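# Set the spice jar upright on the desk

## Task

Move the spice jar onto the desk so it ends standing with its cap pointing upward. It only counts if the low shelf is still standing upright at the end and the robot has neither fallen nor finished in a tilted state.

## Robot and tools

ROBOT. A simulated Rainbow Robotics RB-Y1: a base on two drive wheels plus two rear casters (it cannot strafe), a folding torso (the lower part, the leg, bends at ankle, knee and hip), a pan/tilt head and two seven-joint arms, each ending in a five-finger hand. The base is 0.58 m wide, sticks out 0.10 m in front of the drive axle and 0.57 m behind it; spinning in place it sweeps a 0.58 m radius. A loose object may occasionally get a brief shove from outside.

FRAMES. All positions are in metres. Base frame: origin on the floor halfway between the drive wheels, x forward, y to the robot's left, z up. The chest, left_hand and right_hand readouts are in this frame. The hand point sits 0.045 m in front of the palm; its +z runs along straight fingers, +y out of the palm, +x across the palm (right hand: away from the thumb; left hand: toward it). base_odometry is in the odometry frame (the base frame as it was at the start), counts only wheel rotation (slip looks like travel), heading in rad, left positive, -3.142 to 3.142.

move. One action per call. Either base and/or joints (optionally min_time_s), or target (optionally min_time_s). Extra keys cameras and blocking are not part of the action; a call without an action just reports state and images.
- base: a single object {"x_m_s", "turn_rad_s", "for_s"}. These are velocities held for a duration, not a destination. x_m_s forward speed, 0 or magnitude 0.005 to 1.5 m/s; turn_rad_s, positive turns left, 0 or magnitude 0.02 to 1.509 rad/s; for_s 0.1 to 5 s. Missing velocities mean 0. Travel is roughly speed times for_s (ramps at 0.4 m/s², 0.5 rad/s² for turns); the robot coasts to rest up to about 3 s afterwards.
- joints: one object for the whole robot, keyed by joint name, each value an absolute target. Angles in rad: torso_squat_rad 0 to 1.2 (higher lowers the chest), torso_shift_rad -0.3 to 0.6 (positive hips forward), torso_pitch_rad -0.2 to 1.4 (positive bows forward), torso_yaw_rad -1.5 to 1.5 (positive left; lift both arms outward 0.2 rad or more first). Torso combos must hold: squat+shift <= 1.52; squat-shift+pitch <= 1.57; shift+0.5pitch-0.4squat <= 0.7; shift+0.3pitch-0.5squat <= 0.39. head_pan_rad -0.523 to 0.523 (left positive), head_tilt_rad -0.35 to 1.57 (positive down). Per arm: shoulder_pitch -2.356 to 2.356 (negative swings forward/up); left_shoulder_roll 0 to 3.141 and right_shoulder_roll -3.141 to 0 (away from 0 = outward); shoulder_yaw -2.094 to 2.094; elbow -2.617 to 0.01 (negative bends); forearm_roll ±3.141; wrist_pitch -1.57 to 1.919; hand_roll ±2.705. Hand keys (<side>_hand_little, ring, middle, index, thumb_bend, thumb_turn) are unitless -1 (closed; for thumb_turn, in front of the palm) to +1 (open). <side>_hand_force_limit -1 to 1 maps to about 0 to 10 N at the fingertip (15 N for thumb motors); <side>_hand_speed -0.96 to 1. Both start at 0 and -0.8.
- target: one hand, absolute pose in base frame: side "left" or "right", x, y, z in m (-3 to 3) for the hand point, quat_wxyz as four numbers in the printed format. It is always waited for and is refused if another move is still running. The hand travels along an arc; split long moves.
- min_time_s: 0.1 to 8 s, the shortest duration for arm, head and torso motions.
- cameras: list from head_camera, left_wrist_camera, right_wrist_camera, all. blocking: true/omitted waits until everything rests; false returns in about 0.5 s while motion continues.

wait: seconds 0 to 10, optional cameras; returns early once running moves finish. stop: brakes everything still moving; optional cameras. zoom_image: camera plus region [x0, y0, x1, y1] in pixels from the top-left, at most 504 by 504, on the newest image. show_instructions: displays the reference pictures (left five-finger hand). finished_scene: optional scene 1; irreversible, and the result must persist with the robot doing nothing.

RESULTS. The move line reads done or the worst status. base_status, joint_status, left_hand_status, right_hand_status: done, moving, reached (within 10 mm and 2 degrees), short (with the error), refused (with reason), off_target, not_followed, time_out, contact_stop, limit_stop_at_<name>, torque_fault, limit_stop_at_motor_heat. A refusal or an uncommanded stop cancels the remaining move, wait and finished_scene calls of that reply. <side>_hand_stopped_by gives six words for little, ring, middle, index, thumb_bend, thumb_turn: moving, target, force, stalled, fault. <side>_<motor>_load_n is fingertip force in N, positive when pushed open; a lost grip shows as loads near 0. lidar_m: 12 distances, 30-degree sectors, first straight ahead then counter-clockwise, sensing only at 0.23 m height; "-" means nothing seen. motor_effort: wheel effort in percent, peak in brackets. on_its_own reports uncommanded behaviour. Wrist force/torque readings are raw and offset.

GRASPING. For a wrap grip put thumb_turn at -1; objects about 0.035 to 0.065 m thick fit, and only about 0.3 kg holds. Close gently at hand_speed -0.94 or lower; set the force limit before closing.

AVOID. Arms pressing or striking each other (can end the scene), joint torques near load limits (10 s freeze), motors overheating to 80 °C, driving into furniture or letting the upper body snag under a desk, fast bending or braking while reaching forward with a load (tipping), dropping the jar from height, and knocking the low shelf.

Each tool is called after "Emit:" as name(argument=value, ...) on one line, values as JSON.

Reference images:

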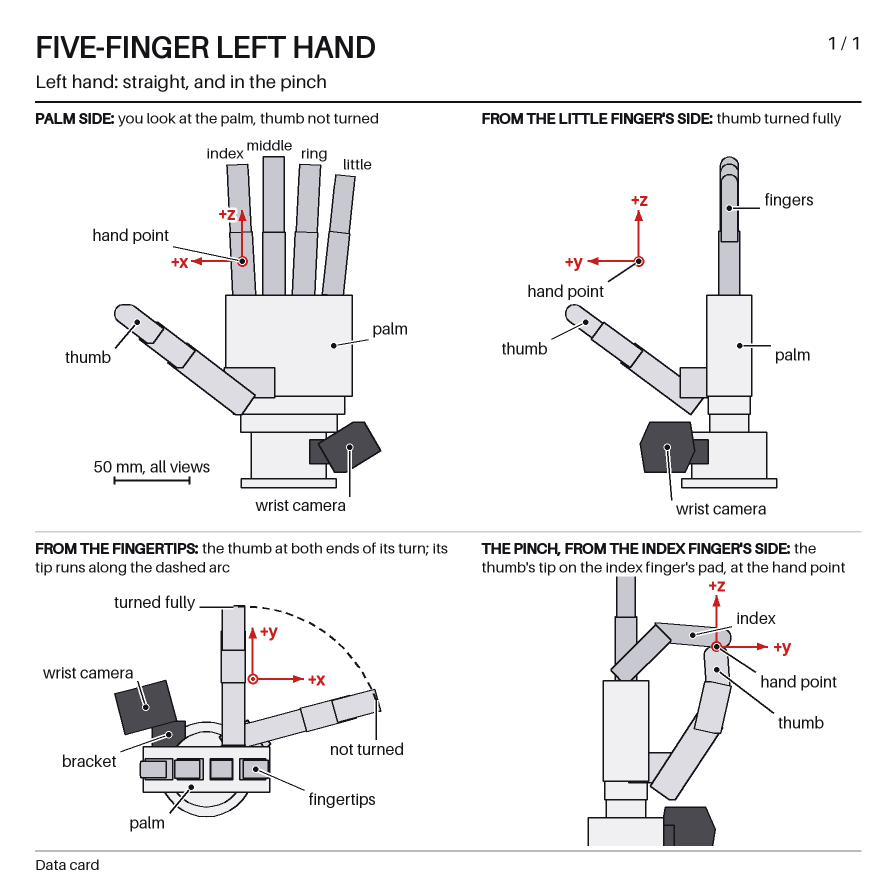

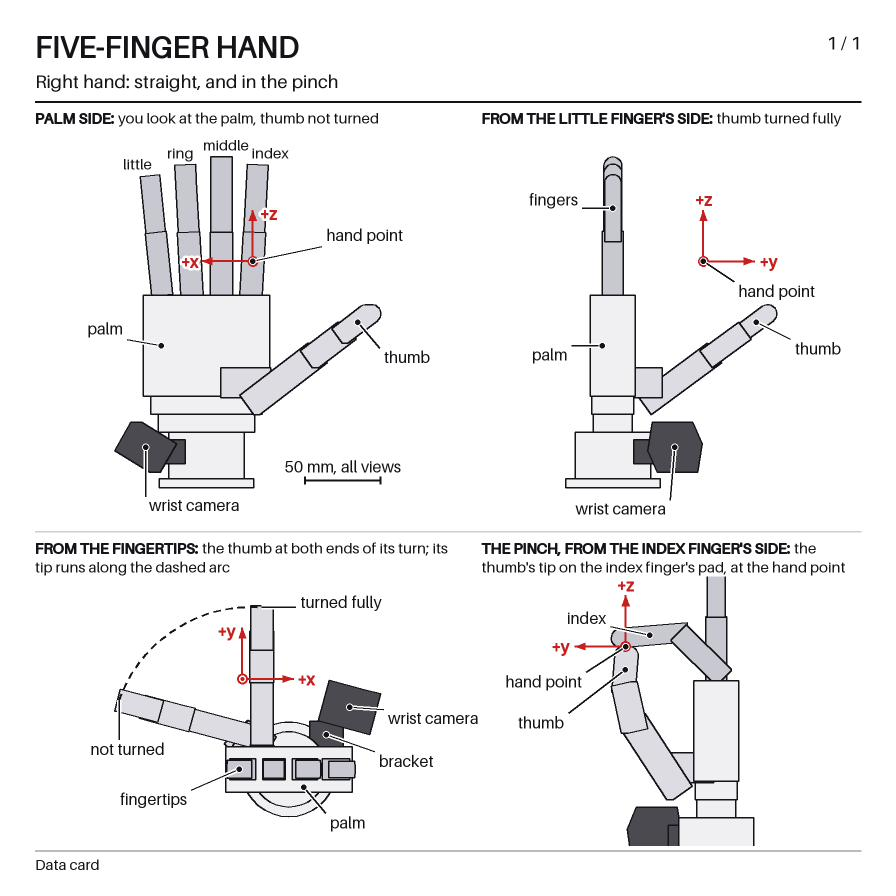

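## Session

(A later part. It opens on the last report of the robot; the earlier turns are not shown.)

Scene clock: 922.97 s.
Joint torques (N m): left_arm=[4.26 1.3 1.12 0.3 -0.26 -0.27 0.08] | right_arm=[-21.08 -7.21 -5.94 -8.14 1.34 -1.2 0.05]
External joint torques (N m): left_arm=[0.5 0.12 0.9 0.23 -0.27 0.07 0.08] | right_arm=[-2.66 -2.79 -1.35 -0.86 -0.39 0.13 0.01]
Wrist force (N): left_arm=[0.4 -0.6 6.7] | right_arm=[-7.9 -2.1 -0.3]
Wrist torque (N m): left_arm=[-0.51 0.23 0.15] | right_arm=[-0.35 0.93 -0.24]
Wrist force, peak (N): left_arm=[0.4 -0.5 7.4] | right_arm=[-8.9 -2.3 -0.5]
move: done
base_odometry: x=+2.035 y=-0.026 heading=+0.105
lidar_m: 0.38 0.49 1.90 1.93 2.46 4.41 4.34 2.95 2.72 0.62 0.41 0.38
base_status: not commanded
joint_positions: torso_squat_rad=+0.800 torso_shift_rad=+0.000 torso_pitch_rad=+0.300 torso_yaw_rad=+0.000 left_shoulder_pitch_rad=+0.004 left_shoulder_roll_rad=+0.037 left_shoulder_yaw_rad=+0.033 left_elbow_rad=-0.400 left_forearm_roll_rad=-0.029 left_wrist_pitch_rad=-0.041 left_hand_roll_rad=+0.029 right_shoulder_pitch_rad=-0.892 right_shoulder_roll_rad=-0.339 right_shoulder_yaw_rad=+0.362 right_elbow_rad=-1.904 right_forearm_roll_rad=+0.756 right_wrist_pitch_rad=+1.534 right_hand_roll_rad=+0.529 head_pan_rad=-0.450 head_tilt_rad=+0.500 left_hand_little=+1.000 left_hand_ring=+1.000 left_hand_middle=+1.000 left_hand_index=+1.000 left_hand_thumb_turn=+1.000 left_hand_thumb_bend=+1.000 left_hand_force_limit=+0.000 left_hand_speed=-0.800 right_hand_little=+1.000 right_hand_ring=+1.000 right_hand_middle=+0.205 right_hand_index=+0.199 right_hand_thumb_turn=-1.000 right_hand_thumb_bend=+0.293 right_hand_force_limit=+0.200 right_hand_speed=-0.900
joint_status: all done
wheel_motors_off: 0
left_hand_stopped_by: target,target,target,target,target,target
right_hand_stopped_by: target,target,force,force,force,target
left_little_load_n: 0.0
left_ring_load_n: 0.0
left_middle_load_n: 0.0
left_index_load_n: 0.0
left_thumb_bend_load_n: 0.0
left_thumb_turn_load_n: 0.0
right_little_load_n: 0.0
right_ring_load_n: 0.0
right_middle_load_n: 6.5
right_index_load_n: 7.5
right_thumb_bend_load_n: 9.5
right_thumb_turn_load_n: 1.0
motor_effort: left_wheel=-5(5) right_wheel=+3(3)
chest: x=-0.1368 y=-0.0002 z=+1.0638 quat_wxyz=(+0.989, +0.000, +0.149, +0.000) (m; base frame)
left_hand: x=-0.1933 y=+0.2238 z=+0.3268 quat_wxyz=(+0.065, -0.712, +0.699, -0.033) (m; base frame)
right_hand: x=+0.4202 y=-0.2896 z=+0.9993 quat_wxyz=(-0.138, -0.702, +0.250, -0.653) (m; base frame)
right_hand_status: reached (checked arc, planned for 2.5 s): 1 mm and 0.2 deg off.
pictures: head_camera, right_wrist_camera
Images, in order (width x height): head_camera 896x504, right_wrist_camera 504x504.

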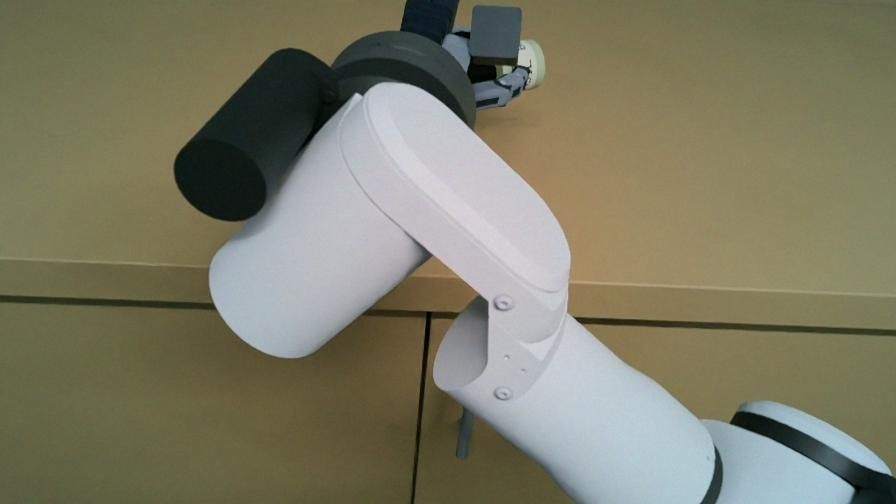

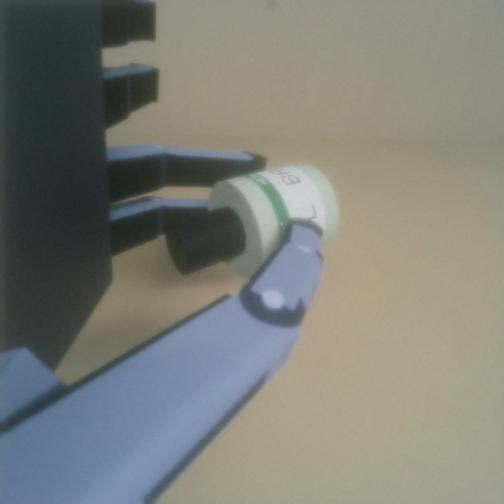

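Emit:
move(target={"side": "right", "x": 0.38, "y": -0.29, "z": 1.12, "quat_wxyz": [0.1379, 0.7022, -0.2505, 0.6520]}, min_time_s=2)

Emit:
move(target={"side": "right", "x": 0.36, "y": -0.25, "z": 1.12, "quat_wxyz": [0.3535, -0.6125, 0.6645, -0.2417]}, min_time_s=4, cameras=["head_camera", "right_wrist_camera"])

Scene clock: 980.00 s.
Joint torques (N m): left_arm=[4.17 1.19 1.01 0.02 -0.28 -0.2 0] | right_arm=[-21.22 -4.52 -4.91 -5.17 0.82 -1.79 0.33]
External joint torques (N m): left_arm=[0.41 0 0.79 -0.05 -0.3 0.14 0] | right_arm=[-2.37 0.55 -1.16 -0.66 -0.26 0.05 0.3]
Wrist force (N): left_arm=[0.5 -0.1 6.4] | right_arm=[-7.9 -1.5 -0.8]
Wrist torque (N m): left_arm=[-0.35 0.21 0.11] | right_arm=[-0.21 0.96 -0.21]
Wrist force, peak (N): left_arm=[0.5 -0.1 7.9] | right_arm=[-8.7 -1.8 -0.8]
move: done
base_odometry: x=+2.035 y=-0.026 heading=+0.105
lidar_m: 0.39 0.50 1.90 1.93 2.46 4.41 4.34 2.96 2.73 0.60 0.41 0.38
base_status: not commanded
joint_positions: torso_squat_rad=+0.800 torso_shift_rad=+0.000 torso_pitch_rad=+0.300 torso_yaw_rad=+0.000 left_shoulder_pitch_rad=+0.004 left_shoulder_roll_rad=+0.037 left_shoulder_yaw_rad=+0.033 left_elbow_rad=-0.400 left_forearm_roll_rad=-0.029 left_wrist_pitch_rad=-0.041 left_hand_roll_rad=+0.029 right_shoulder_pitch_rad=-1.141 right_shoulder_roll_rad=-0.327 right_shoulder_yaw_rad=+0.237 right_elbow_rad=-2.103 right_forearm_roll_rad=+0.684 right_wrist_pitch_rad=+1.814 right_hand_roll_rad=+0.883 head_pan_rad=-0.450 head_tilt_rad=+0.500 left_hand_little=+1.000 left_hand_ring=+1.000 left_hand_middle=+1.000 left_hand_index=+1.000 left_hand_thumb_turn=+1.000 left_hand_thumb_bend=+1.000 left_hand_force_limit=+0.000 left_hand_speed=-0.800 right_hand_little=+1.000 right_hand_ring=+1.000 right_hand_middle=+0.205 right_hand_index=+0.199 right_hand_thumb_turn=-1.000 right_hand_thumb_bend=+0.293 right_hand_force_limit=+0.200 right_hand_speed=-0.900
joint_status: all done
wheel_motors_off: 0
left_hand_stopped_by: target,target,target,target,target,target
right_hand_stopped_by: target,target,force,force,force,target
left_little_load_n: 0.0
left_ring_load_n: 0.0
left_middle_load_n: 0.0
left_index_load_n: 0.0
left_thumb_bend_load_n: 0.0
left_thumb_turn_load_n: 0.0
right_little_load_n: 0.0
right_ring_load_n: 0.0
right_middle_load_n: 6.5
right_index_load_n: 7.5
right_thumb_bend_load_n: 9.0
right_thumb_turn_load_n: 0.5
motor_effort: left_wheel=-5(6) right_wheel=+3(3)
chest: x=-0.1368 y=-0.0002 z=+1.0638 quat_wxyz=(+0.989, +0.000, +0.149, +0.000) (m; base frame)
left_hand: x=-0.1933 y=+0.2238 z=+0.3268 quat_wxyz=(+0.065, -0.712, +0.699, -0.033) (m; base frame)
right_hand: x=+0.3801 y=-0.2899 z=+1.1197 quat_wxyz=(-0.138, -0.702, +0.250, -0.653) (m; base frame)
right_hand_status: reached (checked arc, planned for 2.0 s): 0 mm and 0.1 deg off.
pictures: none

Scene clock: 984.33 s.
Joint torques (N m): left_arm=[3.82 0.89 1.05 0.05 -0.28 -0.32 0.01] | right_arm=[-19.14 -5.22 2.48 -2.26 -1.11 -1.84 -0.28]
External joint torques (N m): left_arm=[0.06 -0.3 0.82 -0.02 -0.3 0.02 0.01] | right_arm=[-2.54 0.55 -1.57 -0.61 -0.28 0.09 -0.29]
Wrist force (N): left_arm=[-0.1 -0.1 6.5] | right_arm=[-1.2 3.1 0.3]
Wrist torque (N m): left_arm=[-0.41 0.32 0.10] | right_arm=[0.00 0.44 0.17]
Wrist force, peak (N): left_arm=[-0.4 -0.1 7.8] | right_arm=[-8.6 -1.7 -0.5]
move: short
base_odometry: x=+2.035 y=-0.026 heading=+0.105
lidar_m: 0.39 0.50 1.90 1.93 2.46 4.41 4.34 2.95 2.73 0.61 0.41 0.38
base_status: not commanded
joint_positions: torso_squat_rad=+0.800 torso_shift_rad=+0.000 torso_pitch_rad=+0.300 torso_yaw_rad=+0.000 left_shoulder_pitch_rad=+0.004 left_shoulder_roll_rad=+0.037 left_shoulder_yaw_rad=+0.033 left_elbow_rad=-0.400 left_forearm_roll_rad=-0.029 left_wrist_pitch_rad=-0.041 left_hand_roll_rad=+0.029 right_shoulder_pitch_rad=-1.304 right_shoulder_roll_rad=+0.000 right_shoulder_yaw_rad=-0.647 right_elbow_rad=-2.461 right_forearm_roll_rad=+0.186 right_wrist_pitch_rad=+1.919 right_hand_roll_rad=+0.304 head_pan_rad=-0.450 head_tilt_rad=+0.500 left_hand_little=+1.000 left_hand_ring=+1.000 left_hand_middle=+1.000 left_hand_index=+1.000 left_hand_thumb_turn=+1.000 left_hand_thumb_bend=+1.000 left_hand_force_limit=+0.000 left_hand_speed=-0.800 right_hand_little=+1.000 right_hand_ring=+1.000 right_hand_middle=+0.205 right_hand_index=+0.199 right_hand_thumb_turn=-1.000 right_hand_thumb_bend=+0.293 right_hand_force_limit=+0.200 right_hand_speed=-0.900
joint_status: all done
wheel_motors_off: 0
left_hand_stopped_by: target,target,target,target,target,target
right_hand_stopped_by: target,target,force,force,force,target
left_little_load_n: 0.0
left_ring_load_n: 0.0
left_middle_load_n: 0.0
left_index_load_n: 0.0
left_thumb_bend_load_n: 0.0
left_thumb_turn_load_n: 0.0
right_little_load_n: 0.0
right_ring_load_n: 0.0
right_middle_load_n: 6.5
right_index_load_n: 7.5
right_thumb_bend_load_n: 9.0
right_thumb_turn_load_n: 0.5
motor_effort: left_wheel=-5(6) right_wheel=+3(3)
chest: x=-0.1368 y=-0.0002 z=+1.0638 quat_wxyz=(+0.989, +0.000, +0.149, +0.000) (m; base frame)
left_hand: x=-0.1933 y=+0.2238 z=+0.3268 quat_wxyz=(+0.065, -0.712, +0.699, -0.033) (m; base frame)
right_hand: x=+0.3607 y=-0.2501 z=+1.1196 quat_wxyz=(+0.443, -0.487, +0.610, -0.441) (m; base frame)
right_hand_status: short (checked arc, as near as the solve gets, planned for 4.0 s): 1 mm and 29.6 deg off. The place is met; only the turn is off.
pictures: head_camera, right_wrist_camera
Images, in order (width x height): head_camera 896x504, right_wrist_camera 504x504.

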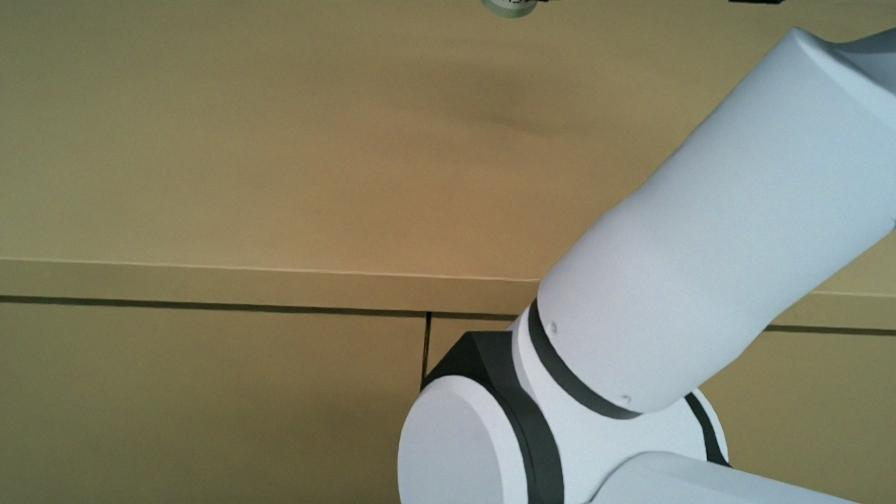

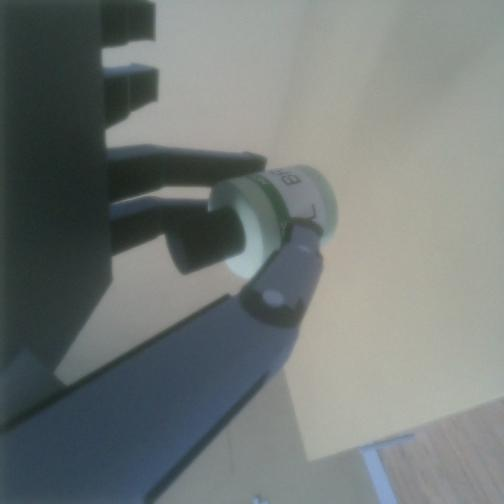

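Emit:
move(base={"x_m_s": -0.3, "for_s": 2.0}, joints={"head_pan_rad": 0.0, "head_tilt_rad": 0.4})

Emit:
move(base={"turn_rad_s": 1.0, "for_s": 2.7}, cameras=["head_camera"])

Scene clock: 1013.60 s.
Joint torques (N m): left_arm=[3.82 1.36 1 0.11 -0.19 -0.31 -0.1] | right_arm=[-18.27 -5.57 2.48 -1.88 -1 -2.16 -0.39]
External joint torques (N m): left_arm=[0.06 0.17 0.77 0.04 -0.21 0.04 -0.1] | right_arm=[-1.68 0.19 -1.58 -0.23 -0.16 -0.22 -0.4]
Wrist force (N): left_arm=[-0.3 -0.7 6.3] | right_arm=[-1.3 2.6 0.4]
Wrist torque (N m): left_arm=[-0.46 0.29 0.12] | right_arm=[-0.07 0.47 0.14]
Wrist force, peak (N): left_arm=[1.6 0.1 7.4] | right_arm=[-1.6 3.6 0.6]
move: done
base_odometry: x=+1.438 y=-0.088 heading=+0.104
lidar_m: 0.94 1.21 2.15 2.18 2.31 3.86 3.95 2.21 2.23 2.50 1.00 0.93
base_status: done (sent for 2 of 2 s)
joint_positions: torso_squat_rad=+0.800 torso_shift_rad=+0.000 torso_pitch_rad=+0.300 torso_yaw_rad=+0.000 left_shoulder_pitch_rad=+0.004 left_shoulder_roll_rad=+0.037 left_shoulder_yaw_rad=+0.033 left_elbow_rad=-0.400 left_forearm_roll_rad=-0.029 left_wrist_pitch_rad=-0.041 left_hand_roll_rad=+0.029 right_shoulder_pitch_rad=-1.304 right_shoulder_roll_rad=+0.000 right_shoulder_yaw_rad=-0.647 right_elbow_rad=-2.461 right_forearm_roll_rad=+0.186 right_wrist_pitch_rad=+1.919 right_hand_roll_rad=+0.304 head_pan_rad=+0.000 head_tilt_rad=+0.400 left_hand_little=+1.000 left_hand_ring=+1.000 left_hand_middle=+1.000 left_hand_index=+1.000 left_hand_thumb_turn=+1.000 left_hand_thumb_bend=+1.000 left_hand_force_limit=+0.000 left_hand_speed=-0.800 right_hand_little=+1.000 right_hand_ring=+1.000 right_hand_middle=+0.205 right_hand_index=+0.199 right_hand_thumb_turn=-1.000 right_hand_thumb_bend=+0.293 right_hand_force_limit=+0.200 right_hand_speed=-0.900
joint_status: all done
wheel_motors_off: 0
left_hand_stopped_by: target,target,target,target,target,target
right_hand_stopped_by: target,target,force,force,force,target
left_little_load_n: 0.0
left_ring_load_n: 0.0
left_middle_load_n: 0.0
left_index_load_n: 0.0
left_thumb_bend_load_n: 0.0
left_thumb_turn_load_n: 0.0
right_little_load_n: 0.0
right_ring_load_n: 0.0
right_middle_load_n: 6.5
right_index_load_n: 7.5
right_thumb_bend_load_n: 9.5
right_thumb_turn_load_n: 0.5
motor_effort: left_wheel=-8(21) right_wheel=+9(21)
chest: x=-0.1366 y=-0.0002 z=+1.0638 quat_wxyz=(+0.989, +0.000, +0.149, +0.000) (m; base frame)
left_hand: x=-0.1934 y=+0.2238 z=+0.3269 quat_wxyz=(+0.065, -0.712, +0.699, -0.033) (m; base frame)
right_hand: x=+0.3608 y=-0.2501 z=+1.1195 quat_wxyz=(+0.443, -0.487, +0.610, -0.440) (m; base frame)
pictures: none

Scene clock: 1018.67 s.
Joint torques (N m): left_arm=[3.71 0.92 0.71 0.19 -0.17 -0.29 0.02] | right_arm=[-18.23 -5.39 3.02 -1.9 -1.01 -2.07 -0.37]
External joint torques (N m): left_arm=[-0.06 -0.27 0.48 0.12 -0.19 0.06 0.02] | right_arm=[-1.64 0.37 -1.03 -0.25 -0.17 -0.13 -0.37]
Wrist force (N): left_arm=[0.6 0.1 5.9] | right_arm=[-1.6 2.7 0.4]
Wrist torque (N m): left_arm=[-0.32 0.19 0.11] | right_arm=[-0.04 0.50 0.16]
Wrist force, peak (N): left_arm=[0.1 -1.5 7.1] | right_arm=[-1.7 3.4 0.3]
move: done
base_odometry: x=+1.438 y=-0.088 heading=+2.803
lidar_m: 3.86 3.50 2.50 2.39 1.32 0.96 0.93 0.98 2.21 2.17 2.23 2.74
base_status: done (sent for 2.7 of 2.7 s)
joint_positions: torso_squat_rad=+0.800 torso_shift_rad=+0.000 torso_pitch_rad=+0.300 torso_yaw_rad=+0.000 left_shoulder_pitch_rad=+0.004 left_shoulder_roll_rad=+0.037 left_shoulder_yaw_rad=+0.033 left_elbow_rad=-0.400 left_forearm_roll_rad=-0.029 left_wrist_pitch_rad=-0.041 left_hand_roll_rad=+0.029 right_shoulder_pitch_rad=-1.304 right_shoulder_roll_rad=+0.000 right_shoulder_yaw_rad=-0.647 right_elbow_rad=-2.461 right_forearm_roll_rad=+0.186 right_wrist_pitch_rad=+1.919 right_hand_roll_rad=+0.304 head_pan_rad=+0.000 head_tilt_rad=+0.400 left_hand_little=+1.000 left_hand_ring=+1.000 left_hand_middle=+1.000 left_hand_index=+1.000 left_hand_thumb_turn=+1.000 left_hand_thumb_bend=+1.000 left_hand_force_limit=+0.000 left_hand_speed=-0.800 right_hand_little=+1.000 right_hand_ring=+1.000 right_hand_middle=+0.205 right_hand_index=+0.199 right_hand_thumb_turn=-1.000 right_hand_thumb_bend=+0.293 right_hand_force_limit=+0.200 right_hand_speed=-0.900
joint_status: not commanded
wheel_motors_off: 0
left_hand_stopped_by: target,target,target,target,target,target
right_hand_stopped_by: target,target,force,force,force,target
left_little_load_n: 0.0
left_ring_load_n: 0.0
left_middle_load_n: 0.0
left_index_load_n: 0.0
left_thumb_bend_load_n: 0.0
left_thumb_turn_load_n: 0.0
right_little_load_n: 0.0
right_ring_load_n: 0.0
right_middle_load_n: 6.5
right_index_load_n: 7.5
right_thumb_bend_load_n: 9.5
right_thumb_turn_load_n: 0.5
motor_effort: left_wheel=+1(25) right_wheel=+6(24)
chest: x=-0.1366 y=-0.0002 z=+1.0638 quat_wxyz=(+0.989, +0.000, +0.149, +0.000) (m; base frame)
left_hand: x=-0.1934 y=+0.2238 z=+0.3269 quat_wxyz=(+0.065, -0.712, +0.699, -0.033) (m; base frame)
right_hand: x=+0.3608 y=-0.2501 z=+1.1195 quat_wxyz=(+0.443, -0.487, +0.610, -0.440) (m; base frame)
pictures: head_camera
Images, in order (width x height): head_camera 896x504.

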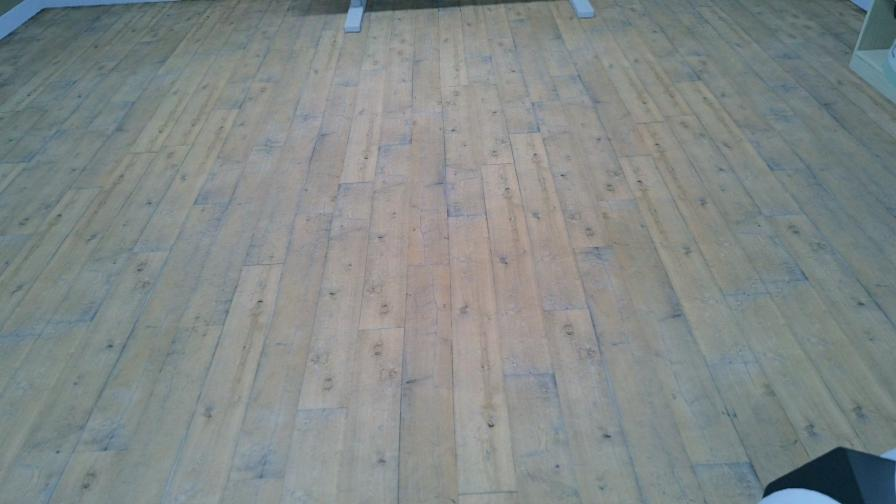

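Emit:
move(base={"x_m_s": 0.35, "for_s": 4.9}, cameras=["head_camera"])

Scene clock: 1058.93 s.
Joint torques (N m): left_arm=[4.3 1.35 1.02 -0.08 -0.13 -0.22 -0.07] | right_arm=[-17.87 -5.62 2.52 -1.62 -1.12 -1.93 -0.34]
External joint torques (N m): left_arm=[0.53 0.16 0.79 -0.15 -0.15 0.12 -0.07] | right_arm=[-1.28 0.14 -1.53 0.03 -0.28 0 -0.34]
Wrist force (N): left_arm=[0.5 -0.8 6.0] | right_arm=[-1.4 3.1 0.8]
Wrist torque (N m): left_arm=[-0.48 0.21 0.12] | right_arm=[-0.01 0.48 0.19]
Wrist force, peak (N): left_arm=[0.2 -1.2 7.6] | right_arm=[-1.6 3.3 0.6]
move: done
base_odometry: x=-0.180 y=+0.480 heading=+2.804
lidar_m: 2.16 2.64 2.55 2.48 2.46 2.75 2.64 2.77 2.24 1.76 1.98 2.23
base_status: done (sent for 4.9 of 4.9 s)
joint_positions: torso_squat_rad=+0.800 torso_shift_rad=+0.000 torso_pitch_rad=+0.300 torso_yaw_rad=+0.000 left_shoulder_pitch_rad=+0.004 left_shoulder_roll_rad=+0.037 left_shoulder_yaw_rad=+0.033 left_elbow_rad=-0.400 left_forearm_roll_rad=-0.029 left_wrist_pitch_rad=-0.041 left_hand_roll_rad=+0.029 right_shoulder_pitch_rad=-1.304 right_shoulder_roll_rad=+0.000 right_shoulder_yaw_rad=-0.647 right_elbow_rad=-2.461 right_forearm_roll_rad=+0.186 right_wrist_pitch_rad=+1.919 right_hand_roll_rad=+0.304 head_pan_rad=+0.000 head_tilt_rad=+0.400 left_hand_little=+1.000 left_hand_ring=+1.000 left_hand_middle=+1.000 left_hand_index=+1.000 left_hand_thumb_turn=+1.000 left_hand_thumb_bend=+1.000 left_hand_force_limit=+0.000 left_hand_speed=-0.800 right_hand_little=+1.000 right_hand_ring=+1.000 right_hand_middle=+0.205 right_hand_index=+0.199 right_hand_thumb_turn=-1.000 right_hand_thumb_bend=+0.293 right_hand_force_limit=+0.200 right_hand_speed=-0.900
joint_status: not commanded
wheel_motors_off: 0
left_hand_stopped_by: target,target,target,target,target,target
right_hand_stopped_by: target,target,force,force,force,target
left_little_load_n: 0.0
left_ring_load_n: 0.0
left_middle_load_n: 0.0
left_index_load_n: -0.5
left_thumb_bend_load_n: 0.0
left_thumb_turn_load_n: 0.0
right_little_load_n: 0.0
right_ring_load_n: 0.0
right_middle_load_n: 6.5
right_index_load_n: 7.5
right_thumb_bend_load_n: 9.0
right_thumb_turn_load_n: 0.5
motor_effort: left_wheel=+1(24) right_wheel=-2(26)
chest: x=-0.1365 y=-0.0002 z=+1.0638 quat_wxyz=(+0.989, +0.000, +0.149, +0.000) (m; base frame)
left_hand: x=-0.1933 y=+0.2238 z=+0.3269 quat_wxyz=(+0.065, -0.712, +0.699, -0.033) (m; base frame)
right_hand: x=+0.3609 y=-0.2501 z=+1.1194 quat_wxyz=(+0.443, -0.487, +0.610, -0.440) (m; base frame)
pictures: head_camera
Images, in order (width x height): head_camera 896x504.

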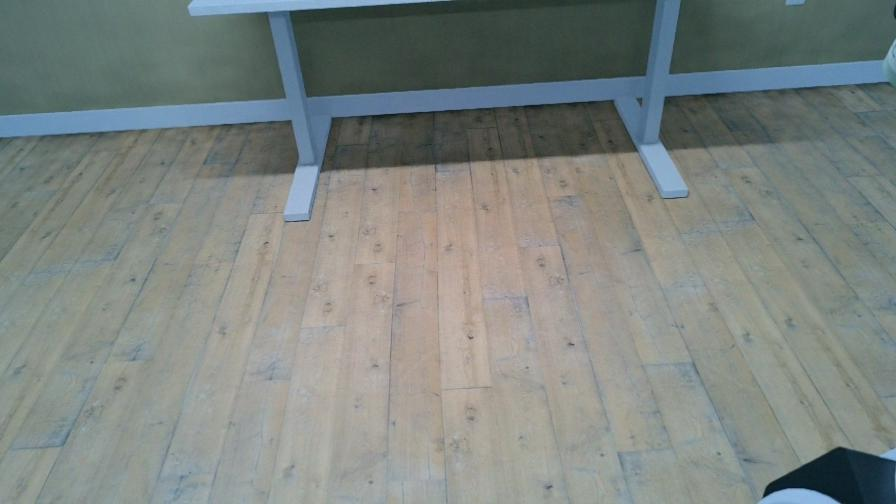

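Emit:
move(base={"turn_rad_s": 0.1, "for_s": 1.0}, joints={"head_tilt_rad": 0.0}, cameras=["head_camera"])

Scene clock: 1068.07 s.
Joint torques (N m): left_arm=[4.77 0.74 1.17 0.07 -0.24 -0.37 -0.06] | right_arm=[-17.88 -5.85 2.93 -1.78 -1.05 -2 -0.22]
External joint torques (N m): left_arm=[1.01 -0.45 0.95 0 -0.26 -0.03 -0.06] | right_arm=[-1.29 -0.08 -1.13 -0.13 -0.21 -0.07 -0.22]
Wrist force (N): left_arm=[0.1 0.0 6.3] | right_arm=[-1.4 3.3 0.6]
Wrist torque (N m): left_arm=[-0.38 0.27 0.14] | right_arm=[0.02 0.48 0.19]
Wrist force, peak (N): left_arm=[-0.3 -0.1 7.4] | right_arm=[-1.6 3.4 0.5]
move: done
base_odometry: x=-0.180 y=+0.480 heading=+2.903
lidar_m: 2.16 2.72 2.53 2.48 2.26 2.69 2.65 2.83 2.19 1.76 1.97 2.22
base_status: done (sent for 1 of 1 s)
joint_positions: torso_squat_rad=+0.800 torso_shift_rad=+0.000 torso_pitch_rad=+0.300 torso_yaw_rad=+0.000 left_shoulder_pitch_rad=+0.004 left_shoulder_roll_rad=+0.037 left_shoulder_yaw_rad=+0.033 left_elbow_rad=-0.400 left_forearm_roll_rad=-0.029 left_wrist_pitch_rad=-0.041 left_hand_roll_rad=+0.029 right_shoulder_pitch_rad=-1.304 right_shoulder_roll_rad=+0.000 right_shoulder_yaw_rad=-0.647 right_elbow_rad=-2.461 right_forearm_roll_rad=+0.186 right_wrist_pitch_rad=+1.919 right_hand_roll_rad=+0.304 head_pan_rad=+0.000 head_tilt_rad=+0.000 left_hand_little=+1.000 left_hand_ring=+1.000 left_hand_middle=+1.000 left_hand_index=+1.000 left_hand_thumb_turn=+1.000 left_hand_thumb_bend=+1.000 left_hand_force_limit=+0.000 left_hand_speed=-0.800 right_hand_little=+1.000 right_hand_ring=+1.000 right_hand_middle=+0.205 right_hand_index=+0.199 right_hand_thumb_turn=-1.000 right_hand_thumb_bend=+0.293 right_hand_force_limit=+0.200 right_hand_speed=-0.900
joint_status: all done
wheel_motors_off: 0
left_hand_stopped_by: target,target,target,target,target,target
right_hand_stopped_by: target,target,force,force,force,target
left_little_load_n: 0.0
left_ring_load_n: 0.5
left_middle_load_n: 0.0
left_index_load_n: 0.0
left_thumb_bend_load_n: 0.0
left_thumb_turn_load_n: 0.0
right_little_load_n: 0.0
right_ring_load_n: 0.0
right_middle_load_n: 6.5
right_index_load_n: 7.5
right_thumb_bend_load_n: 9.0
right_thumb_turn_load_n: 0.5
motor_effort: left_wheel=-5(24) right_wheel=+0(23)
chest: x=-0.1365 y=-0.0003 z=+1.0638 quat_wxyz=(+0.989, +0.000, +0.149, +0.000) (m; base frame)
left_hand: x=-0.1933 y=+0.2238 z=+0.3269 quat_wxyz=(+0.065, -0.712, +0.699, -0.033) (m; base frame)
right_hand: x=+0.3609 y=-0.2501 z=+1.1194 quat_wxyz=(+0.443, -0.487, +0.610, -0.440) (m; base frame)
pictures: head_camera
Images, in order (width x height): head_camera 896x504.

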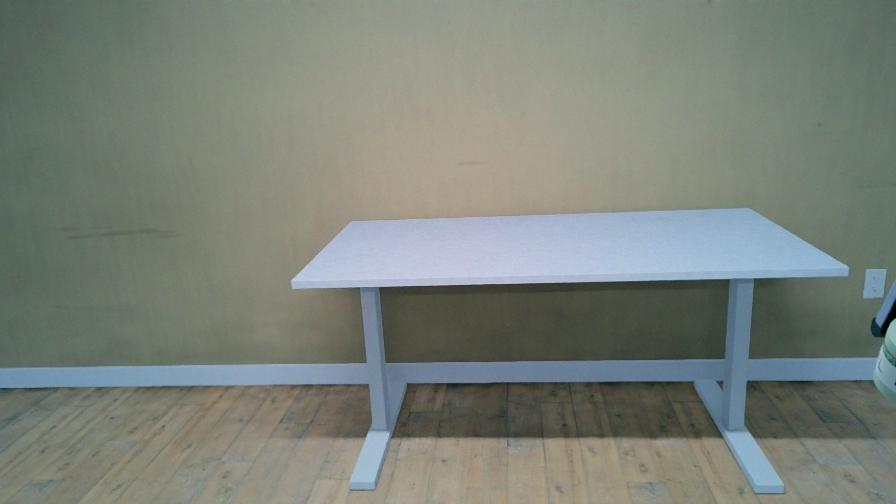

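Emit:
move(target={"side": "right", "x": 0.5, "y": -0.25, "z": 0.95, "quat_wxyz": [0.3535, -0.6125, 0.6645, -0.2417]}, min_time_s=4, joints={}, cameras=["head_camera"])

"target" must stand alone in an action, or with "min_time_s": send the other keys in another action
Scene clock: 1119.73 s.
Joint torques (N m): left_arm=[4.08 1.04 1.06 0.07 -0.29 -0.3 -0.02] | right_arm=[-18.08 -5.42 2.68 -1.64 -1.03 -2.09 -0.37]
External joint torques (N m): left_arm=[0.31 -0.15 0.83 0 -0.31 0.04 -0.02] | right_arm=[-1.48 0.34 -1.38 0.02 -0.2 -0.15 -0.38]
Wrist force (N): left_arm=[0.7 -0.2 6.6] | right_arm=[-1.4 2.6 0.3]
Wrist torque (N m): left_arm=[-0.40 0.18 0.10] | right_arm=[-0.10 0.49 0.18]
Wrist force, peak (N): left_arm=[0.2 0.0 7.4] | right_arm=[-1.5 3.3 0.4]
base_odometry: x=-0.180 y=+0.480 heading=+2.903
lidar_m: 2.17 2.72 2.53 2.48 2.25 2.69 2.64 2.83 2.19 1.77 1.98 2.23
base_status: done (sent for 1 of 1 s)
joint_positions: torso_squat_rad=+0.800 torso_shift_rad=+0.000 torso_pitch_rad=+0.300 torso_yaw_rad=+0.000 left_shoulder_pitch_rad=+0.004 left_shoulder_roll_rad=+0.037 left_shoulder_yaw_rad=+0.033 left_elbow_rad=-0.400 left_forearm_roll_rad=-0.029 left_wrist_pitch_rad=-0.041 left_hand_roll_rad=+0.029 right_shoulder_pitch_rad=-1.304 right_shoulder_roll_rad=+0.000 right_shoulder_yaw_rad=-0.647 right_elbow_rad=-2.461 right_forearm_roll_rad=+0.186 right_wrist_pitch_rad=+1.919 right_hand_roll_rad=+0.304 head_pan_rad=+0.000 head_tilt_rad=+0.000 left_hand_little=+1.000 left_hand_ring=+1.000 left_hand_middle=+1.000 left_hand_index=+1.000 left_hand_thumb_turn=+1.000 left_hand_thumb_bend=+1.000 left_hand_force_limit=+0.000 left_hand_speed=-0.800 right_hand_little=+1.000 right_hand_ring=+1.000 right_hand_middle=+0.205 right_hand_index=+0.199 right_hand_thumb_turn=-1.000 right_hand_thumb_bend=+0.293 right_hand_force_limit=+0.200 right_hand_speed=-0.900
joint_status: all done
wheel_motors_off: 0
left_hand_stopped_by: target,target,target,target,target,target
right_hand_stopped_by: target,target,force,force,force,target
left_little_load_n: 0.0
left_ring_load_n: 0.0
left_middle_load_n: 0.0
left_index_load_n: 0.0
left_thumb_bend_load_n: 0.0
left_thumb_turn_load_n: 0.0
right_little_load_n: 0.0
right_ring_load_n: -0.5
right_middle_load_n: 6.5
right_index_load_n: 8.0
right_thumb_bend_load_n: 9.5
right_thumb_turn_load_n: 0.5
motor_effort: left_wheel=-6(24) right_wheel=+0(23)
chest: x=-0.1365 y=-0.0003 z=+1.0638 quat_wxyz=(+0.989, +0.000, +0.149, +0.000) (m; base frame)
left_hand: x=-0.1933 y=+0.2238 z=+0.3269 quat_wxyz=(+0.065, -0.712, +0.699, -0.033) (m; base frame)
right_hand: x=+0.3609 y=-0.2501 z=+1.1194 quat_wxyz=(+0.443, -0.487, +0.610, -0.440) (m; base frame)
pictures: none

Emit:
move(target={"side": "right", "x": 0.5, "y": -0.25, "z": 0.95, "quat_wxyz": [0.3535, -0.6125, 0.6645, -0.2417]}, min_time_s=4, cameras=["head_camera", "right_wrist_camera"])

Emit:
move(joints={"head_tilt_rad": 0.3, "head_pan_rad": -0.3}, cameras=["head_camera"])

Scene clock: 1131.97 s.
Joint torques (N m): left_arm=[4.47 1.06 0.9 0.17 -0.22 -0.45 0.08] | right_arm=[-26.42 -12.47 3.27 -6.87 -1.19 -1.94 0.12]
External joint torques (N m): left_arm=[0.71 -0.14 0.67 0.1 -0.23 -0.11 0.08] | right_arm=[-2.56 -2.51 -1.55 0.95 -0.44 -0.51 0.12]
Motor temperatures (°C): left_arm=[30 32 34 32 37 35 35] | right_arm=[34 27 32 33 36 36 40]
Wrist force (N): left_arm=[0.5 -0.5 6.5] | right_arm=[-0.7 1.6 2.6]
Wrist torque (N m): left_arm=[-0.48 0.21 0.14] | right_arm=[-0.22 0.32 0.21]
Wrist force, peak (N): left_arm=[0.1 0.8 7.7] | right_arm=[-1.6 1.4 3.0]
move: done
base_odometry: x=-0.180 y=+0.480 heading=+2.903
lidar_m: 2.17 2.72 2.53 2.48 2.25 2.69 2.65 2.83 2.19 1.75 1.98 2.23
base_status: not commanded
joint_positions: torso_squat_rad=+0.800 torso_shift_rad=+0.000 torso_pitch_rad=+0.300 torso_yaw_rad=+0.000 left_shoulder_pitch_rad=+0.004 left_shoulder_roll_rad=+0.037 left_shoulder_yaw_rad=+0.033 left_elbow_rad=-0.400 left_forearm_roll_rad=-0.029 left_wrist_pitch_rad=-0.041 left_hand_roll_rad=+0.029 right_shoulder_pitch_rad=-1.388 right_shoulder_roll_rad=-0.187 right_shoulder_yaw_rad=-0.842 right_elbow_rad=-1.373 right_forearm_roll_rad=+0.058 right_wrist_pitch_rad=+1.526 right_hand_roll_rad=+0.340 head_pan_rad=+0.000 head_tilt_rad=+0.000 left_hand_little=+1.000 left_hand_ring=+1.000 left_hand_middle=+1.000 left_hand_index=+1.000 left_hand_thumb_turn=+1.000 left_hand_thumb_bend=+1.000 left_hand_force_limit=+0.000 left_hand_speed=-0.800 right_hand_little=+1.000 right_hand_ring=+1.000 right_hand_middle=+0.205 right_hand_index=+0.199 right_hand_thumb_turn=-1.000 right_hand_thumb_bend=+0.293 right_hand_force_limit=+0.200 right_hand_speed=-0.900
joint_status: all done
wheel_motors_off: 0
left_hand_stopped_by: target,target,target,target,target,target
right_hand_stopped_by: target,target,force,force,force,target
left_little_load_n: 0.0
left_ring_load_n: 0.0
left_middle_load_n: 0.0
left_index_load_n: 0.0
left_thumb_bend_load_n: 0.0
left_thumb_turn_load_n: 0.0
right_little_load_n: 0.0
right_ring_load_n: 0.0
right_middle_load_n: 6.5
right_index_load_n: 8.0
right_thumb_bend_load_n: 9.5
right_thumb_turn_load_n: 0.5
motor_effort: left_wheel=-6(7) right_wheel=+0(0)
chest: x=-0.1365 y=-0.0003 z=+1.0638 quat_wxyz=(+0.989, +0.000, +0.149, +0.000) (m; base frame)
left_hand: x=-0.1933 y=+0.2238 z=+0.3269 quat_wxyz=(+0.065, -0.712, +0.699, -0.033) (m; base frame)
right_hand: x=+0.4998 y=-0.2499 z=+0.9499 quat_wxyz=(+0.353, -0.612, +0.664, -0.242) (m; base frame)
right_hand_status: reached (checked arc, planned for 4.0 s): 0 mm and 0.0 deg off.
pictures: head_camera, right_wrist_camera
Images, in order (width x height): head_camera 896x504, right_wrist_camera 504x504.

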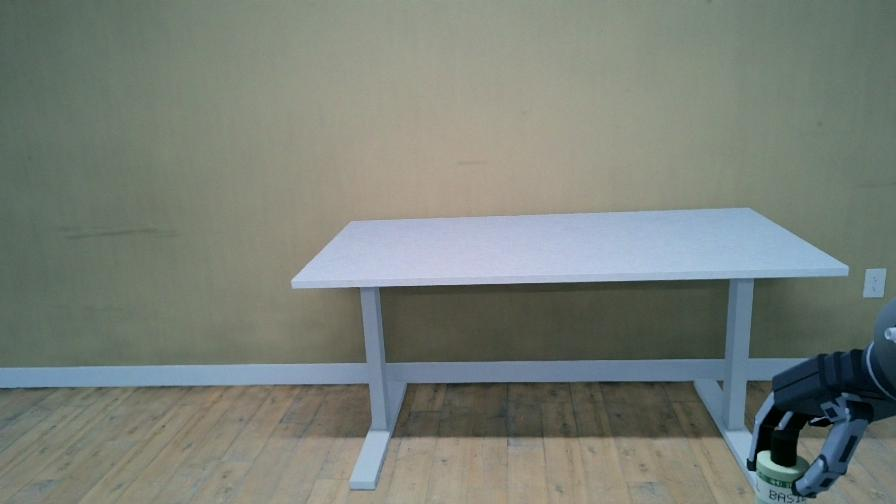

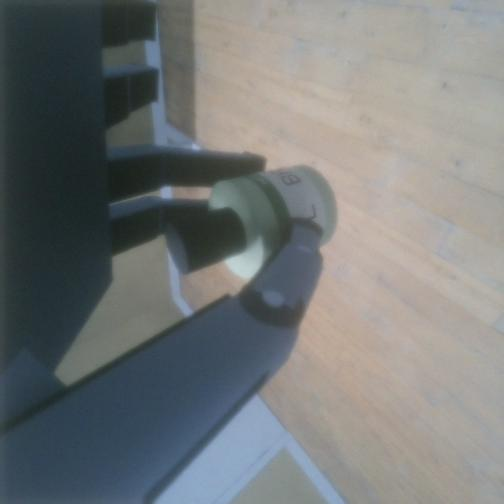

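Scene clock: 1132.80 s.
Joint torques (N m): left_arm=[4.57 0.79 1.21 0.11 -0.15 -0.22 0.02] | right_arm=[-26.32 -12.49 3.06 -6.89 -1.08 -2.05 0.21]
External joint torques (N m): left_arm=[0.81 -0.4 0.98 0.03 -0.16 0.13 0.02] | right_arm=[-2.46 -2.53 -1.76 0.94 -0.33 -0.62 0.21]
Wrist force (N): left_arm=[-0.1 -0.8 6.4] | right_arm=[-1.0 1.8 3.2]
Wrist torque (N m): left_arm=[-0.51 0.32 0.07] | right_arm=[-0.24 0.35 0.22]
Wrist force, peak (N): left_arm=[0.3 -0.2 7.2] | right_arm=[-1.2 1.8 3.3]
move: done
base_odometry: x=-0.180 y=+0.480 heading=+2.903
lidar_m: 2.16 2.72 2.52 2.48 2.25 2.68 2.64 2.83 2.19 1.76 1.98 2.23
base_status: not commanded
joint_positions: torso_squat_rad=+0.800 torso_shift_rad=+0.000 torso_pitch_rad=+0.300 torso_yaw_rad=+0.000 left_shoulder_pitch_rad=+0.004 left_shoulder_roll_rad=+0.037 left_shoulder_yaw_rad=+0.033 left_elbow_rad=-0.400 left_forearm_roll_rad=-0.029 left_wrist_pitch_rad=-0.041 left_hand_roll_rad=+0.029 right_shoulder_pitch_rad=-1.388 right_shoulder_roll_rad=-0.187 right_shoulder_yaw_rad=-0.842 right_elbow_rad=-1.373 right_forearm_roll_rad=+0.058 right_wrist_pitch_rad=+1.526 right_hand_roll_rad=+0.340 head_pan_rad=-0.300 head_tilt_rad=+0.300 left_hand_little=+1.000 left_hand_ring=+1.000 left_hand_middle=+1.000 left_hand_index=+1.000 left_hand_thumb_turn=+1.000 left_hand_thumb_bend=+1.000 left_hand_force_limit=+0.000 left_hand_speed=-0.800 right_hand_little=+1.000 right_hand_ring=+1.000 right_hand_middle=+0.205 right_hand_index=+0.199 right_hand_thumb_turn=-1.000 right_hand_thumb_bend=+0.293 right_hand_force_limit=+0.200 right_hand_speed=-0.900
joint_status: all done
wheel_motors_off: 0
left_hand_stopped_by: target,target,target,target,target,target
right_hand_stopped_by: target,target,force,force,force,target
left_little_load_n: 0.0
left_ring_load_n: 0.0
left_middle_load_n: 0.0
left_index_load_n: 0.0
left_thumb_bend_load_n: 0.0
left_thumb_turn_load_n: 0.0
right_little_load_n: 0.0
right_ring_load_n: 0.0
right_middle_load_n: 6.5
right_index_load_n: 8.0
right_thumb_bend_load_n: 9.5
right_thumb_turn_load_n: 0.5
motor_effort: left_wheel=-6(6) right_wheel=+0(0)
chest: x=-0.1365 y=-0.0003 z=+1.0638 quat_wxyz=(+0.989, +0.000, +0.149, +0.000) (m; base frame)
left_hand: x=-0.1933 y=+0.2238 z=+0.3269 quat_wxyz=(+0.065, -0.712, +0.699, -0.033) (m; base frame)
right_hand: x=+0.4998 y=-0.2499 z=+0.9500 quat_wxyz=(+0.354, -0.612, +0.664, -0.242) (m; base frame)
pictures: head_camera
Images, in order (width x height): head_camera 896x504.

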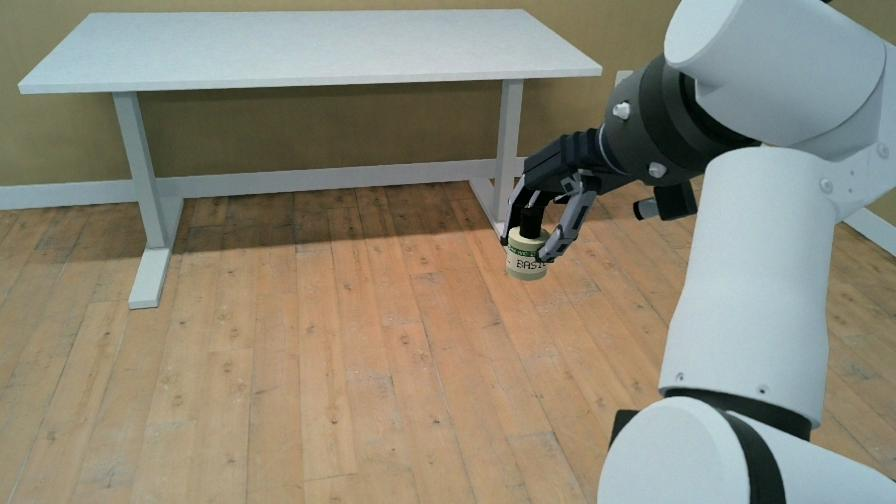

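Emit:
zoom_image(camera="head_camera", region=[460, 150, 620, 310])

Emit:
zoom_image(camera="right_wrist_camera", region=[120, 110, 380, 370])

Scaled by 3.150 from the camera's 896x504 image, which has a finer 1280x720 frame.

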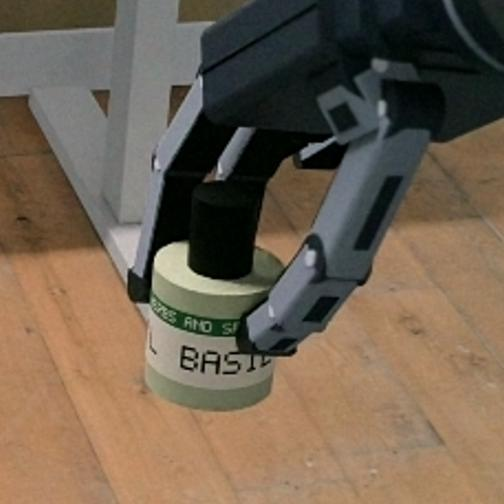

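This scene's latest camera images include none from right_wrist_camera. They are from: head_camera. right_wrist_camera's image comes with the result of a call that names it in "cameras".

Emit:
move(base={"x_m_s": 0.25, "for_s": 3.4}, joints={"head_pan_rad": 0, "head_tilt_rad": 0.3}, cameras=["head_camera"])

Scene clock: 1168.07 s.
Joint torques (N m): left_arm=[4.51 1.32 0.95 0 -0.38 -0.29 -0.1] | right_arm=[-25.46 -11.93 3.2 -7.38 -1.15 -1.83 0.21]
External joint torques (N m): left_arm=[0.75 0.13 0.72 -0.07 -0.39 0.06 -0.1] | right_arm=[-1.6 -1.96 -1.62 0.44 -0.4 -0.4 0.21]
Wrist force (N): left_arm=[0.8 0.2 6.4] | right_arm=[-0.4 1.7 2.5]
Wrist torque (N m): left_arm=[-0.33 0.12 0.15] | right_arm=[-0.23 0.28 0.25]
Wrist force, peak (N): left_arm=[0.3 -0.6 7.6] | right_arm=[-0.8 1.6 3.3]
move: done
base_odometry: x=-1.006 y=+0.681 heading=+2.904
lidar_m: 1.33 1.34 2.44 2.39 2.57 3.55 3.50 2.94 1.86 1.81 2.26 1.48
base_status: done (sent for 3.4 of 3.4 s)
joint_positions: torso_squat_rad=+0.800 torso_shift_rad=+0.000 torso_pitch_rad=+0.300 torso_yaw_rad=+0.000 left_shoulder_pitch_rad=+0.004 left_shoulder_roll_rad=+0.037 left_shoulder_yaw_rad=+0.033 left_elbow_rad=-0.400 left_forearm_roll_rad=-0.029 left_wrist_pitch_rad=-0.041 left_hand_roll_rad=+0.029 right_shoulder_pitch_rad=-1.388 right_shoulder_roll_rad=-0.187 right_shoulder_yaw_rad=-0.843 right_elbow_rad=-1.372 right_forearm_roll_rad=+0.058 right_wrist_pitch_rad=+1.526 right_hand_roll_rad=+0.340 head_pan_rad=+0.000 head_tilt_rad=+0.300 left_hand_little=+1.000 left_hand_ring=+1.000 left_hand_middle=+1.000 left_hand_index=+1.000 left_hand_thumb_turn=+1.000 left_hand_thumb_bend=+1.000 left_hand_force_limit=+0.000 left_hand_speed=-0.800 right_hand_little=+1.000 right_hand_ring=+1.000 right_hand_middle=+0.205 right_hand_index=+0.199 right_hand_thumb_turn=-1.000 right_hand_thumb_bend=+0.293 right_hand_force_limit=+0.200 right_hand_speed=-0.900
joint_status: all done
wheel_motors_off: 0
left_hand_stopped_by: target,target,target,target,target,target
right_hand_stopped_by: target,target,force,force,force,target
left_little_load_n: 0.0
left_ring_load_n: 0.0
left_middle_load_n: 0.0
left_index_load_n: 0.0
left_thumb_bend_load_n: 0.0
left_thumb_turn_load_n: 0.0
right_little_load_n: 0.0
right_ring_load_n: 0.0
right_middle_load_n: 6.5
right_index_load_n: 7.5
right_thumb_bend_load_n: 9.5
right_thumb_turn_load_n: 0.5
motor_effort: left_wheel=+3(23) right_wheel=-5(21)
chest: x=-0.1365 y=-0.0003 z=+1.0638 quat_wxyz=(+0.989, +0.000, +0.149, +0.000) (m; base frame)
left_hand: x=-0.1933 y=+0.2238 z=+0.3269 quat_wxyz=(+0.065, -0.712, +0.699, -0.033) (m; base frame)
right_hand: x=+0.4999 y=-0.2499 z=+0.9500 quat_wxyz=(+0.354, -0.612, +0.664, -0.242) (m; base frame)
pictures: head_camera
Images, in order (width x height): head_camera 896x504.

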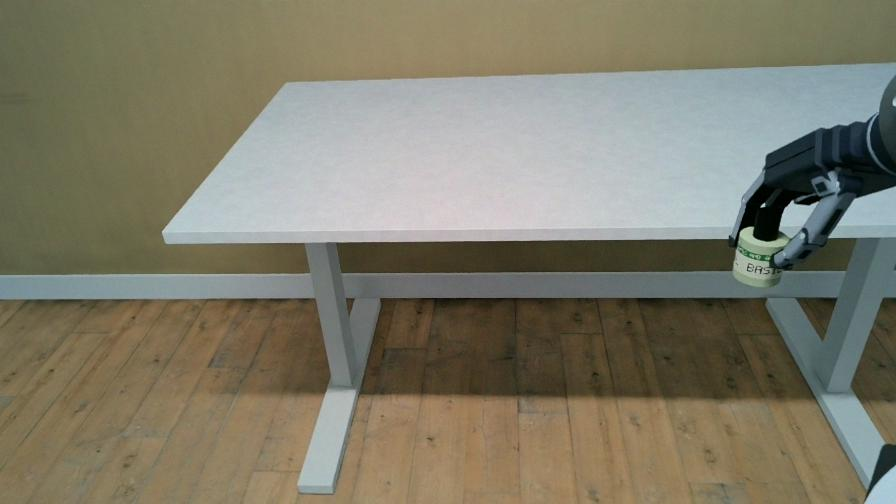

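Emit:
move(base={"x_m_s": 0.2, "for_s": 1.75}, cameras=["head_camera"])

Scene clock: 1268.57 s.
Joint torques (N m): left_arm=[4.27 1.42 0.77 0.21 -0.26 -0.29 -0.06] | right_arm=[-25.82 -11.59 3.65 -7.49 -0.94 -1.8 0.22]
External joint torques (N m): left_arm=[0.51 0.23 0.55 0.13 -0.27 0.05 -0.06] | right_arm=[-1.96 -1.62 -1.18 0.33 -0.19 -0.37 0.22]
Wrist force (N): left_arm=[0.5 -0.3 6.1] | right_arm=[-0.8 1.6 2.9]
Wrist torque (N m): left_arm=[-0.40 0.21 0.13] | right_arm=[-0.26 0.32 0.22]
Wrist force, peak (N): left_arm=[0.4 -0.5 7.4] | right_arm=[-0.9 2.0 3.4]
move: done
base_odometry: x=-1.350 y=+0.764 heading=+2.904
lidar_m: 1.35 0.98 2.10 2.36 2.53 3.70 3.85 2.97 2.00 1.84 1.22 1.25
base_status: done (sent for 1.77 of 1.77 s)
joint_positions: torso_squat_rad=+0.800 torso_shift_rad=+0.000 torso_pitch_rad=+0.300 torso_yaw_rad=+0.000 left_shoulder_pitch_rad=+0.004 left_shoulder_roll_rad=+0.037 left_shoulder_yaw_rad=+0.033 left_elbow_rad=-0.400 left_forearm_roll_rad=-0.029 left_wrist_pitch_rad=-0.041 left_hand_roll_rad=+0.029 right_shoulder_pitch_rad=-1.388 right_shoulder_roll_rad=-0.187 right_shoulder_yaw_rad=-0.843 right_elbow_rad=-1.372 right_forearm_roll_rad=+0.058 right_wrist_pitch_rad=+1.526 right_hand_roll_rad=+0.340 head_pan_rad=+0.000 head_tilt_rad=+0.300 left_hand_little=+1.000 left_hand_ring=+1.000 left_hand_middle=+1.000 left_hand_index=+1.000 left_hand_thumb_turn=+1.000 left_hand_thumb_bend=+1.000 left_hand_force_limit=+0.000 left_hand_speed=-0.800 right_hand_little=+1.000 right_hand_ring=+1.000 right_hand_middle=+0.205 right_hand_index=+0.199 right_hand_thumb_turn=-1.000 right_hand_thumb_bend=+0.293 right_hand_force_limit=+0.200 right_hand_speed=-0.900
joint_status: not commanded
wheel_motors_off: 0
left_hand_stopped_by: target,target,target,target,target,target
right_hand_stopped_by: target,target,force,force,force,target
left_little_load_n: 0.0
left_ring_load_n: 0.0
left_middle_load_n: 0.0
left_index_load_n: 0.0
left_thumb_bend_load_n: 0.0
left_thumb_turn_load_n: 0.0
right_little_load_n: 0.0
right_ring_load_n: 0.0
right_middle_load_n: 6.5
right_index_load_n: 7.5
right_thumb_bend_load_n: 9.0
right_thumb_turn_load_n: 0.5
motor_effort: left_wheel=+3(21) right_wheel=-4(12)
chest: x=-0.1366 y=-0.0003 z=+1.0638 quat_wxyz=(+0.989, +0.000, +0.149, +0.000) (m; base frame)
left_hand: x=-0.1933 y=+0.2238 z=+0.3269 quat_wxyz=(+0.065, -0.712, +0.699, -0.033) (m; base frame)
right_hand: x=+0.4999 y=-0.2499 z=+0.9501 quat_wxyz=(+0.354, -0.612, +0.664, -0.242) (m; base frame)
pictures: head_camera
Images, in order (width x height): head_camera 896x504.

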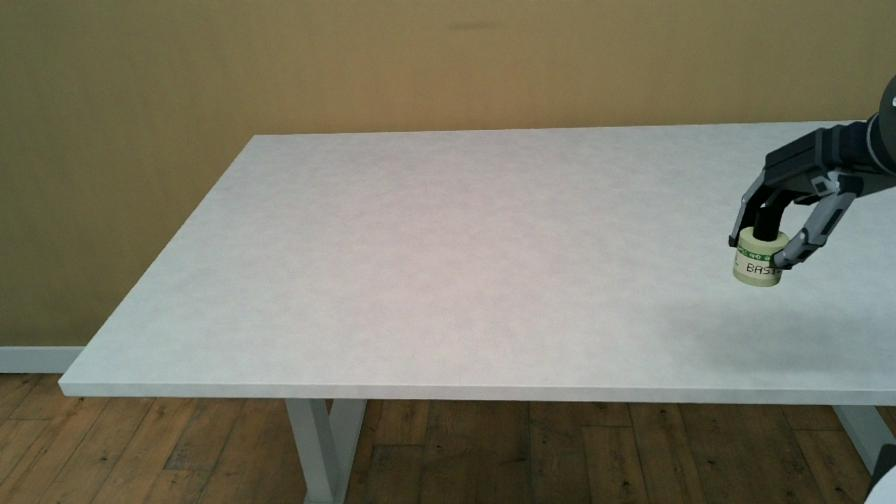

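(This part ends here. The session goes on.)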